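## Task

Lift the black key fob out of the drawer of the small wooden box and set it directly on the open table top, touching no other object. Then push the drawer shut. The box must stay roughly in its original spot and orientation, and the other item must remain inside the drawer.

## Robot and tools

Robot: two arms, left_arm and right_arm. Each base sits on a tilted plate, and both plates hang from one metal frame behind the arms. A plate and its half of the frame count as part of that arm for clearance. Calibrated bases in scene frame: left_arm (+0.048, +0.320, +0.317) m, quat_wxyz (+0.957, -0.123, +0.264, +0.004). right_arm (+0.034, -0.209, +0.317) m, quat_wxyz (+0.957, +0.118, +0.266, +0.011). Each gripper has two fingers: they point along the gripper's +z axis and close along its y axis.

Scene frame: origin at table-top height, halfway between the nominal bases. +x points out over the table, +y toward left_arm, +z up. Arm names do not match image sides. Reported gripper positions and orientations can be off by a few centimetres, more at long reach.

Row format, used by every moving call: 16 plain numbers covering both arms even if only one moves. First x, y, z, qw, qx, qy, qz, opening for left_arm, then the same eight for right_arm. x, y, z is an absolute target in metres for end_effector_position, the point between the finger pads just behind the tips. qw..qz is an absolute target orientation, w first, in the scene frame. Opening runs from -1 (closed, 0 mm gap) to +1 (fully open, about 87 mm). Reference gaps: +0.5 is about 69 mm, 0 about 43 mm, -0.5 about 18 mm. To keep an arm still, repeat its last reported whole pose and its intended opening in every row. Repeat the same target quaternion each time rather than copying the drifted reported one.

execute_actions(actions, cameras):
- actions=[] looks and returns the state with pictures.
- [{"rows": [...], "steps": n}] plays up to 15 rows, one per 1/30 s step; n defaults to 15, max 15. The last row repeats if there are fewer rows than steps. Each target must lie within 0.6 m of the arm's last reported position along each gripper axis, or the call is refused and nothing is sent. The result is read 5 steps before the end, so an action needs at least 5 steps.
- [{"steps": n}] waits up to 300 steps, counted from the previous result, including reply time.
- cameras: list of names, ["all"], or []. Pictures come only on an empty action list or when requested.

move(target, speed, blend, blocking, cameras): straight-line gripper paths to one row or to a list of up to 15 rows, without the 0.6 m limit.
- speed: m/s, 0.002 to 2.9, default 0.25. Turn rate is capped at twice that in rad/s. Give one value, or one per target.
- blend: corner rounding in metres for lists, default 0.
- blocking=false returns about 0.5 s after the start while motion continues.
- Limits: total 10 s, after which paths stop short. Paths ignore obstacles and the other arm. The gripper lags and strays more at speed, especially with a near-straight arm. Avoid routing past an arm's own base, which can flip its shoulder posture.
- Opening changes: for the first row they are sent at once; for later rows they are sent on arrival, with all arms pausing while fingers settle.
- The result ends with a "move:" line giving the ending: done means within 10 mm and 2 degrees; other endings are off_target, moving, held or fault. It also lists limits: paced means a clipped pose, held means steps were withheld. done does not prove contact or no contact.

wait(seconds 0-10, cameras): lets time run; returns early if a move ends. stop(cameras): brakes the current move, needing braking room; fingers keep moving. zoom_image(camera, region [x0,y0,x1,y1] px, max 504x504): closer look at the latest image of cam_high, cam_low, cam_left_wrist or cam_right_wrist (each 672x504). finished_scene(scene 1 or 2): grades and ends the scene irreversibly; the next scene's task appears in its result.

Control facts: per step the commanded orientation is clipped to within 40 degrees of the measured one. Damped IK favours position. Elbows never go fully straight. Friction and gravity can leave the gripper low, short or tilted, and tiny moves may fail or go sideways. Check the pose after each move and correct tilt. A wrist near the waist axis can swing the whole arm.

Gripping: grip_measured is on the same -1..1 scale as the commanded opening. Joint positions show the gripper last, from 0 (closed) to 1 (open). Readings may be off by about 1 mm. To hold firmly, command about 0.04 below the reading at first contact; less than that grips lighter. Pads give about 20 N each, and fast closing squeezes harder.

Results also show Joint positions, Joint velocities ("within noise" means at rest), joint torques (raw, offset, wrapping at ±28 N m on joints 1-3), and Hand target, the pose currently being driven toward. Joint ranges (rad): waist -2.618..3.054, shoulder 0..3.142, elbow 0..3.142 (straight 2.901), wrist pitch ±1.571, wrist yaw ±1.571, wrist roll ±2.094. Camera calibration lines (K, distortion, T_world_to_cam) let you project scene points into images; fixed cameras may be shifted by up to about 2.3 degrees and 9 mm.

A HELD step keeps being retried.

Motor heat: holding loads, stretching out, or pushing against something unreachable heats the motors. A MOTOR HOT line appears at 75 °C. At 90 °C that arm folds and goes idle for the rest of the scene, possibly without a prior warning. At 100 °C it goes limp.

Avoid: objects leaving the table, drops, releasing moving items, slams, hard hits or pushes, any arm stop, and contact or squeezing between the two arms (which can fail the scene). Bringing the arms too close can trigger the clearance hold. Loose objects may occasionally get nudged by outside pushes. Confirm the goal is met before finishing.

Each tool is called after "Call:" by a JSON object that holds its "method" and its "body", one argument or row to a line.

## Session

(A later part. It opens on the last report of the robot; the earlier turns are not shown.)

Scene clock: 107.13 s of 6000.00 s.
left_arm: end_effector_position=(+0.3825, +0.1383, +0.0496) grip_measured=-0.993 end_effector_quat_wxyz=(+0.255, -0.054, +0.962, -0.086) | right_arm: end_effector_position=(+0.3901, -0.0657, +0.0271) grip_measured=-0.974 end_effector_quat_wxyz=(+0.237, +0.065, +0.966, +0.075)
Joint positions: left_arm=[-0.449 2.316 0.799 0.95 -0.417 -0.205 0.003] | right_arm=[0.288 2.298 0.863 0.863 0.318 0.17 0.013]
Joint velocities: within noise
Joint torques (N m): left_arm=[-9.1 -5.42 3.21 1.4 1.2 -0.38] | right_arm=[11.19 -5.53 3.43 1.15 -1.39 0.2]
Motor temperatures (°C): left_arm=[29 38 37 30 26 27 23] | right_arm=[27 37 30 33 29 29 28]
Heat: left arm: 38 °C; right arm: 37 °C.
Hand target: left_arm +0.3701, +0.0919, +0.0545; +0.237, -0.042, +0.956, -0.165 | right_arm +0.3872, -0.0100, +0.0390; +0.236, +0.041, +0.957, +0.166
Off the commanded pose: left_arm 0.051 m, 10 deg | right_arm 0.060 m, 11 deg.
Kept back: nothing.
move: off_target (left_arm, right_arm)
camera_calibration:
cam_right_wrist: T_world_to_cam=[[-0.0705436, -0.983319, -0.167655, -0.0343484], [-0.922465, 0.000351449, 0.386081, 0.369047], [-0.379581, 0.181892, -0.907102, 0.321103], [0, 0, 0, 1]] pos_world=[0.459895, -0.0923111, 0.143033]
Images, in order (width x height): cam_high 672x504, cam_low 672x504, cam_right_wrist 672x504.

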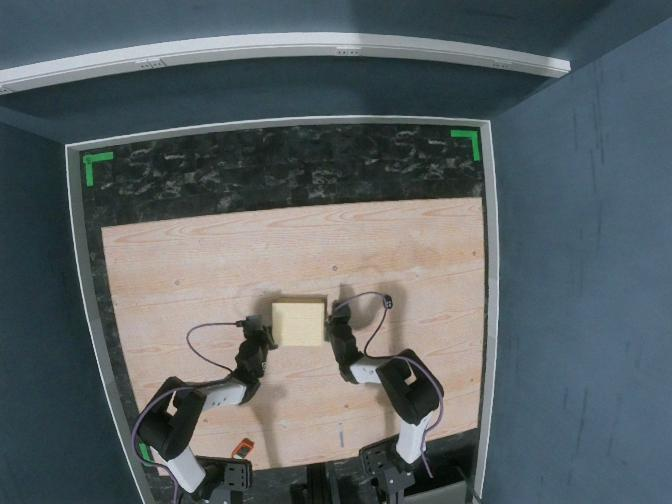

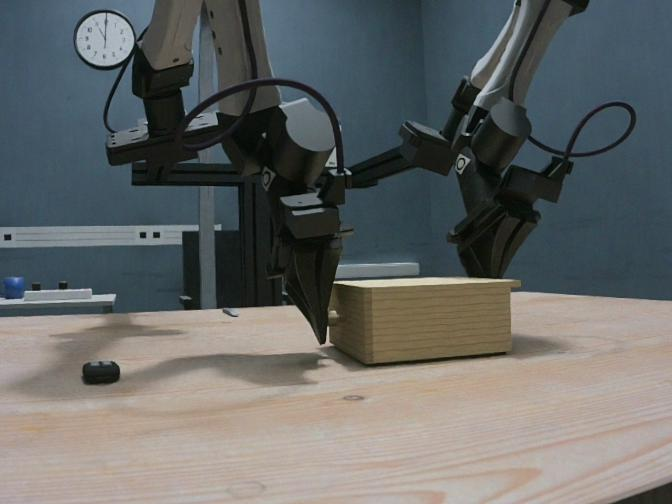

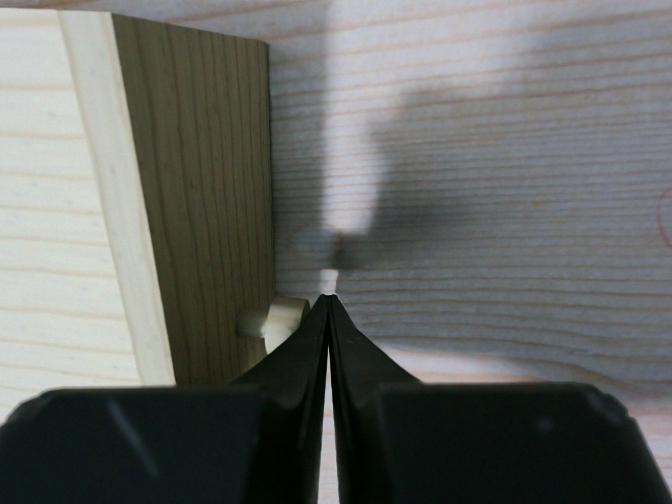

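Call:
{"method": "move", "body": {
  "target": [
    [0.387, 0.152, 0.050, 0.2382, -0.0420, 0.9556, -0.1684, -1, 0.391, -0.080, 0.036, 0.2382, 0.0420, 0.9556, 0.1684, -1],
    [0.387, 0.152, 0.050, 0.2382, -0.0420, 0.9556, -0.1684, -1, 0.385, -0.160, 0.100, 0.2382, 0.0420, 0.9556, 0.1684, -1]
  ],
  "speed": [0.1, 0.2],
  "blend": [0.02, 0],
  "cameras": ["cam_low", "cam_left_wrist", "cam_right_wrist", "cam_high"]
}}

Call:
{"method": "zoom_image", "body": {
  "camera": "cam_high",
  "region": [260, 280, 400, 360]
}}

Scene clock: 109.67 s of 6000.00 s.
left_arm: end_effector_position=(+0.3804, +0.1487, +0.0448) grip_measured=-0.993 end_effector_quat_wxyz=(+0.233, -0.043, +0.957, -0.166) | right_arm: end_effector_position=(+0.3771, -0.1563, +0.0920) grip_measured=-0.974 end_effector_quat_wxyz=(+0.225, +0.046, +0.959, +0.168)
Joint positions: left_arm=[-0.329 2.289 0.763 0.957 -0.15 -0.167 0.003] | right_arm=[-0.026 1.88 0.595 0.71 -0.138 0.011 0.013]
Joint velocities: within noise
Joint torques (N m): left_arm=[-3.22 -10.07 0.18 1.43 0.27 0.28] | right_arm=[1.66 -9.22 0.98 0.95 -0.3 -0.26]
Motor temperatures (°C): left_arm=[29 39 37 31 26 27 23] | right_arm=[27 37 30 32 29 29 28]
Heat: left arm: 39 °C; right arm: 37 °C.
Hand target: left_arm +0.3868, +0.1520, +0.0498; +0.238, -0.042, +0.956, -0.168 | right_arm +0.3850, -0.1600, +0.0997; +0.238, +0.042, +0.956, +0.168
Off the commanded pose: left_arm 0.009 m, 1 deg | right_arm 0.012 m, 2 deg.
Kept back: nothing.
move: off_target (right_arm)
camera_calibration:
cam_left_wrist: T_world_to_cam=[[0.008897, -0.945405, 0.325776, 0.120673], [-0.931931, 0.110272, 0.345463, 0.347322], [-0.362526, -0.306674, -0.880071, 0.363798], [0, 0, 0, 1]] pos_world=[0.454493, 0.187353, 0.160869]
cam_right_wrist: T_world_to_cam=[[0.00672615, -0.942123, -0.335199, -0.120729], [-0.914657, -0.141281, 0.378737, 0.307703], [-0.404175, 0.304045, -0.86267, 0.415753], [0, 0, 0, 1]] pos_world=[0.450292, -0.196676, 0.201651]

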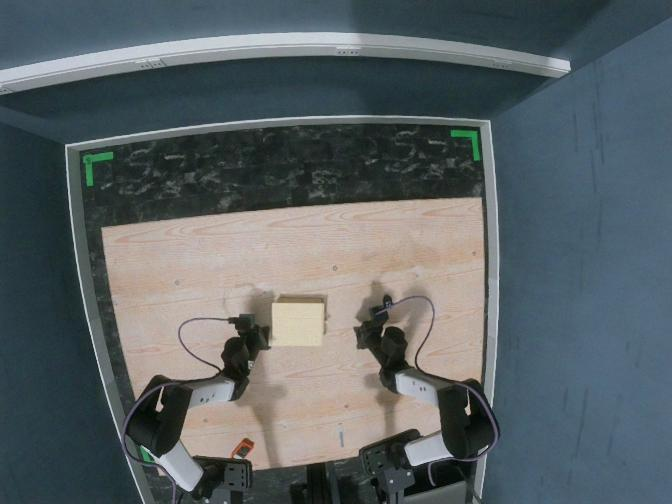

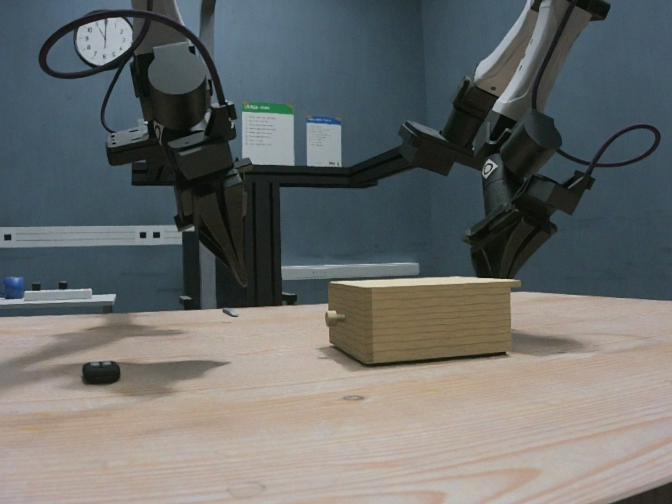

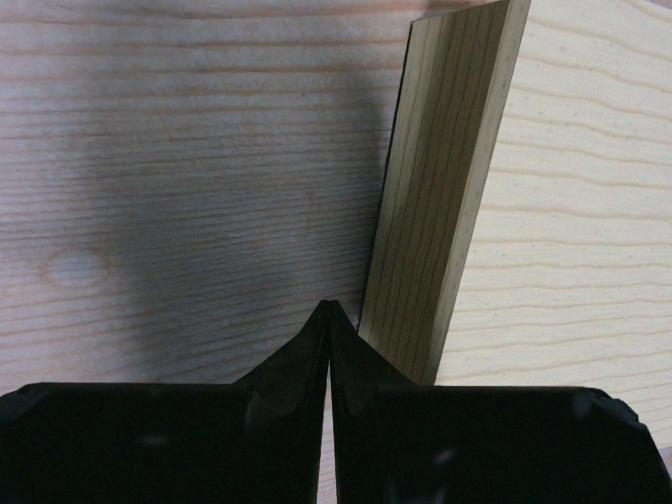

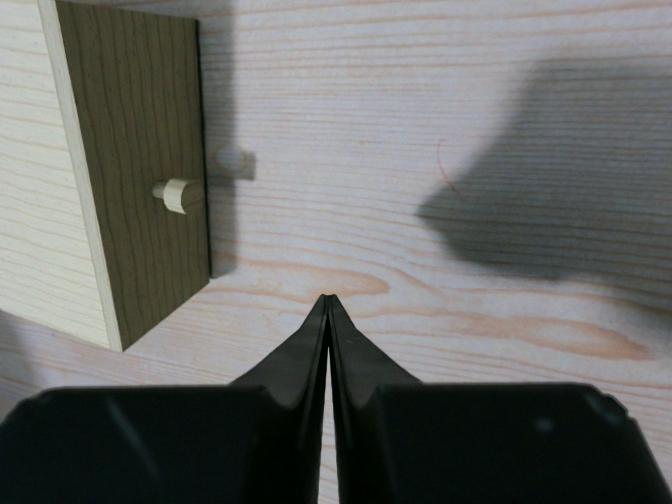

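Scaled by 3.600 from the camera's 672x504 image, which has a finer 960x720 frame.

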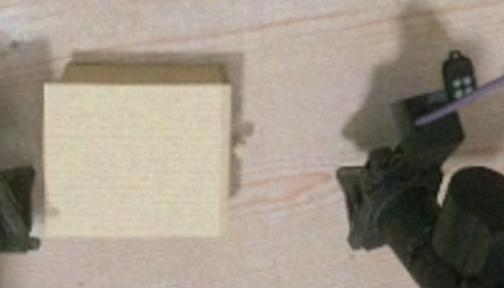

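Call:
{"method": "move", "body": {
  "target": [
    [0.385, 0.135, 0.050, 0.2382, -0.0420, 0.9556, -0.1684, -1, 0.3771, -0.1563, 0.0920, 0.225, 0.046, 0.959, 0.168, -1],
    [0.382, 0.086, 0.050, 0.2382, -0.0420, 0.9556, -0.1684, -1, 0.3771, -0.1563, 0.0920, 0.225, 0.046, 0.959, 0.168, -1]
  ],
  "speed": [0.06, 0.05],
  "cameras": ["cam_low", "cam_high"]
}}

Call:
{"method": "zoom_image", "body": {
  "camera": "cam_high",
  "region": [260, 280, 400, 360]
}}

Scene clock: 111.67 s of 6000.00 s.
left_arm: end_effector_position=(+0.3850, +0.1055, +0.0488) grip_measured=-0.993 end_effector_quat_wxyz=(+0.242, -0.042, +0.959, -0.143) | right_arm: end_effector_position=(+0.3767, -0.1561, +0.0919) grip_measured=-0.974 end_effector_quat_wxyz=(+0.224, +0.046, +0.959, +0.168)
Joint positions: left_arm=[-0.468 2.343 0.862 0.903 -0.313 -0.226 0.003] | right_arm=[-0.026 1.88 0.595 0.709 -0.138 0.01 0.013]
Joint velocities: within noise
Joint torques (N m): left_arm=[-7.21 -6.68 2.62 1.58 0.4 -0.09] | right_arm=[2.21 -6.72 1.21 0.95 -0.18 -0.19]
Motor temperatures (°C): left_arm=[29 39 37 31 25 27 23] | right_arm=[27 37 30 32 28 29 28]
Heat: left arm: 39 °C; right arm: 37 °C.
Hand target: left_arm +0.3816, +0.0865, +0.0508; +0.238, -0.042, +0.956, -0.168 | right_arm +0.3771, -0.1563, +0.0920; +0.225, +0.046, +0.959, +0.168
Off the commanded pose: left_arm 0.020 m, 3 deg | right_arm 0.000 m, 0 deg.
Kept back: nothing.
move: off_target (left_arm)
Images, in order (width x height): cam_high 672x504, cam_low 672x504.

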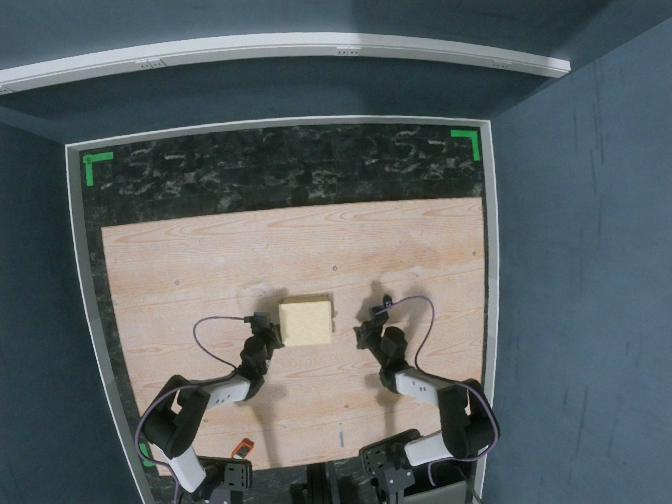

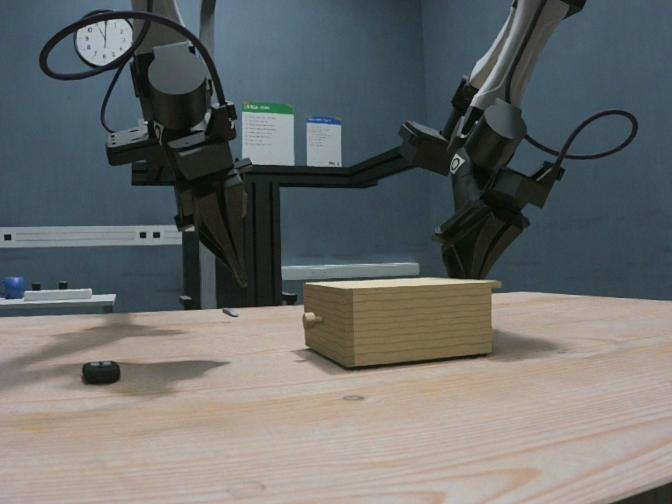

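Scaled by 3.600 from the camera's 672x504 image, which has a finer 960x720 frame.

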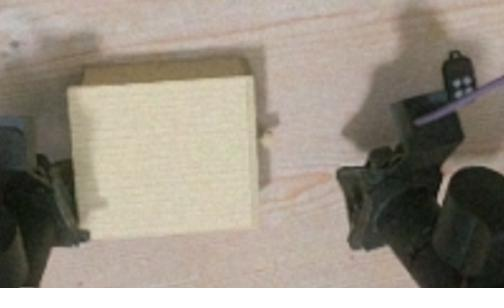

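Call:
{"method": "move", "body": {
  "target": [
    [0.383, 0.135, 0.052, 0.2382, -0.0420, 0.9556, -0.1684, -1, 0.3771, -0.1563, 0.0920, 0.225, 0.046, 0.959, 0.168, -1],
    [0.383, 0.170, 0.110, 0.2382, -0.0420, 0.9556, -0.1684, -1, 0.3771, -0.1963, 0.1200, 0.225, 0.046, 0.959, 0.168, -1]
  ],
  "speed": [0.12, 0.2],
  "blend": [0.02, 0],
  "cameras": ["all"]
}}

Call:
{"method": "zoom_image", "body": {
  "camera": "cam_high",
  "region": [260, 280, 400, 360]
}}

Call:
{"method": "zoom_image", "body": {
  "camera": "cam_low",
  "region": [210, 250, 520, 400]
}}

Scene clock: 113.50 s of 6000.00 s.
left_arm: end_effector_position=(+0.3826, +0.1667, +0.1085) grip_measured=-0.993 end_effector_quat_wxyz=(+0.239, -0.045, +0.955, -0.167) | right_arm: end_effector_position=(+0.3695, -0.1923, +0.1120) grip_measured=-0.974 end_effector_quat_wxyz=(+0.211, +0.051, +0.962, +0.168)
Joint positions: left_arm=[-0.355 1.986 0.606 0.823 -0.172 -0.181 0.003] | right_arm=[-0.139 1.732 0.571 0.547 -0.227 -0.045 0.013]
Joint velocities: within noise
Joint torques (N m): left_arm=[-2.58 -8.64 1.01 1.46 0.27 0.3] | right_arm=[0.9 -8.95 1.74 0.86 -0.32 -0.26]
Motor temperatures (°C): left_arm=[29 40 37 31 25 27 23] | right_arm=[27 37 30 32 28 29 28]
Heat: left arm: 40 °C; right arm: 37 °C.
Hand target: left_arm +0.3831, +0.1699, +0.1100; +0.238, -0.042, +0.956, -0.168 | right_arm +0.3771, -0.1962, +0.1197; +0.225, +0.046, +0.959, +0.168
Off the commanded pose: left_arm 0.004 m, 0 deg | right_arm 0.012 m, 2 deg.
Kept back: nothing.
move: off_target (right_arm)
camera_calibration:
cam_left_wrist: T_world_to_cam=[[0.00926642, -0.944238, 0.329134, 0.116141], [-0.936934, 0.106805, 0.332787, 0.32924], [-0.349383, -0.311461, -0.883699, 0.422401], [0, 0, 0, 1]] pos_world=[0.45498, 0.206061, 0.225483]
cam_right_wrist: T_world_to_cam=[[-0.00726095, -0.941071, -0.33813, -0.142198], [-0.903495, -0.138735, 0.405523, 0.281385], [-0.428537, 0.308444, -0.849246, 0.449271], [0, 0, 0, 1]] pos_world=[0.445727, -0.233355, 0.219352]

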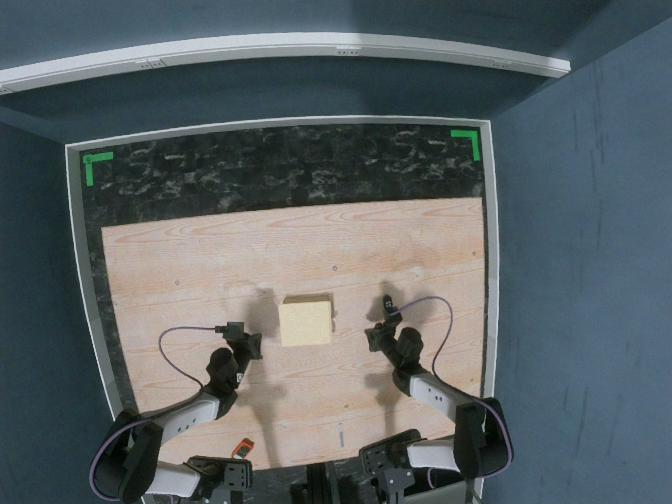

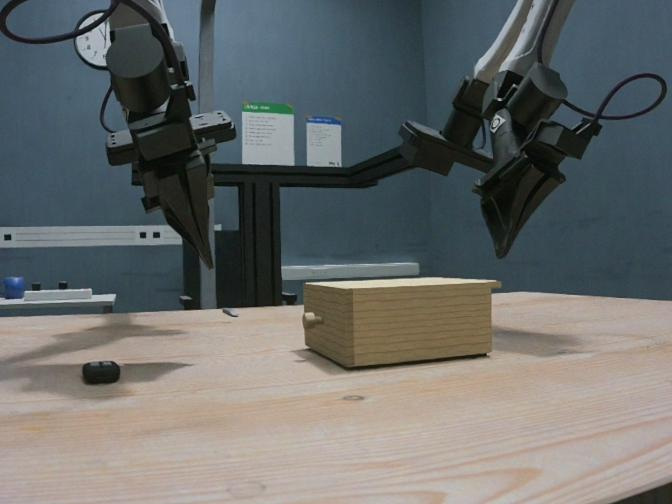

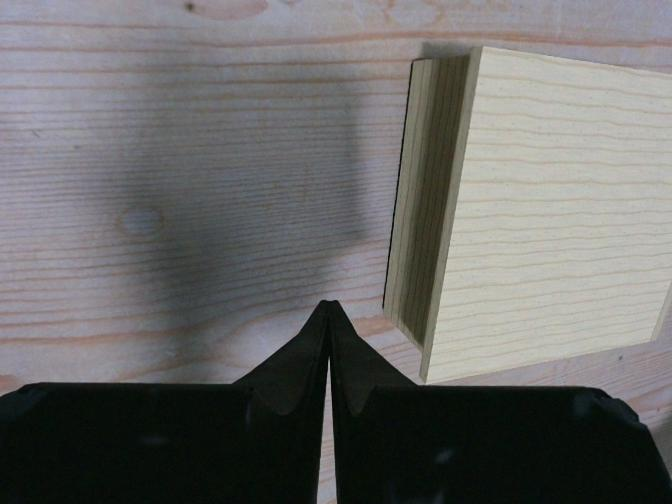

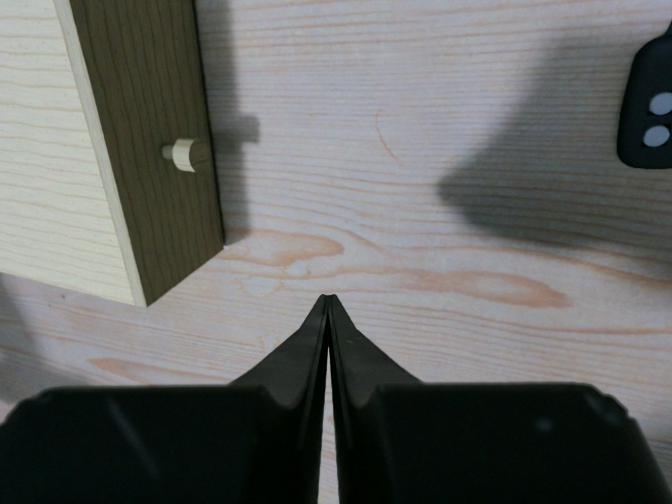

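Scaled by 3.600 from the camera's 672x504 image, which has a finer 960x720 frame.

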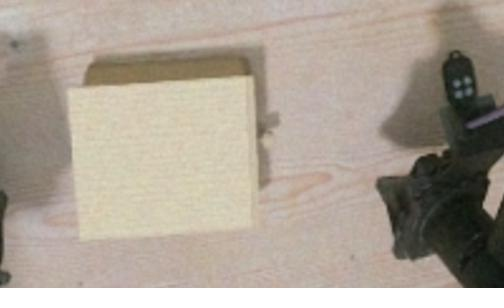

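Scaled by 1.626 from the camera's 672x504 image, which has a finer 960x720 frame.

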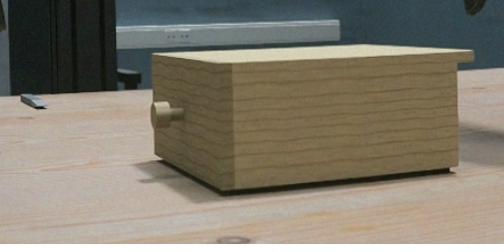

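Call:
{"method": "zoom_image", "body": {
  "camera": "cam_low",
  "region": [290, 265, 400, 385]
}}

Call:
{"method": "zoom_image", "body": {
  "camera": "cam_high",
  "region": [270, 290, 345, 355]
}}

Scaled by 4.200 from the camera's 672x504 image, which has a finer 960x720 frame.

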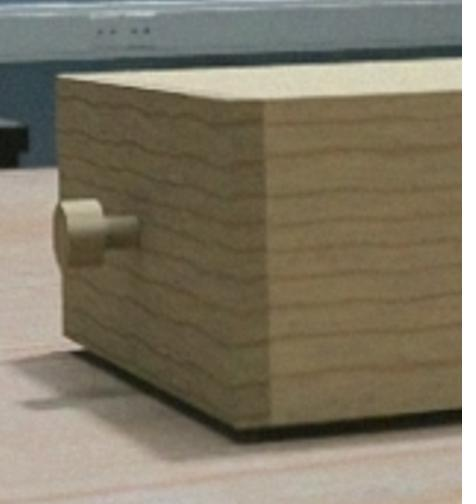

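Scaled by 6.720 from the camera's 672x504 image, which has a finer 960x720 frame.

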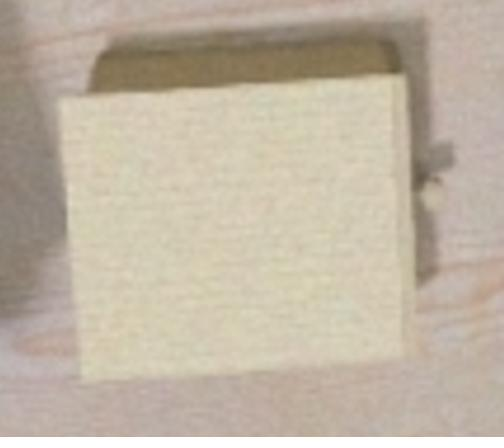

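Call:
{"method": "finished_scene", "body": {
  "scene": 1
}}

The scene is finished: the task was done.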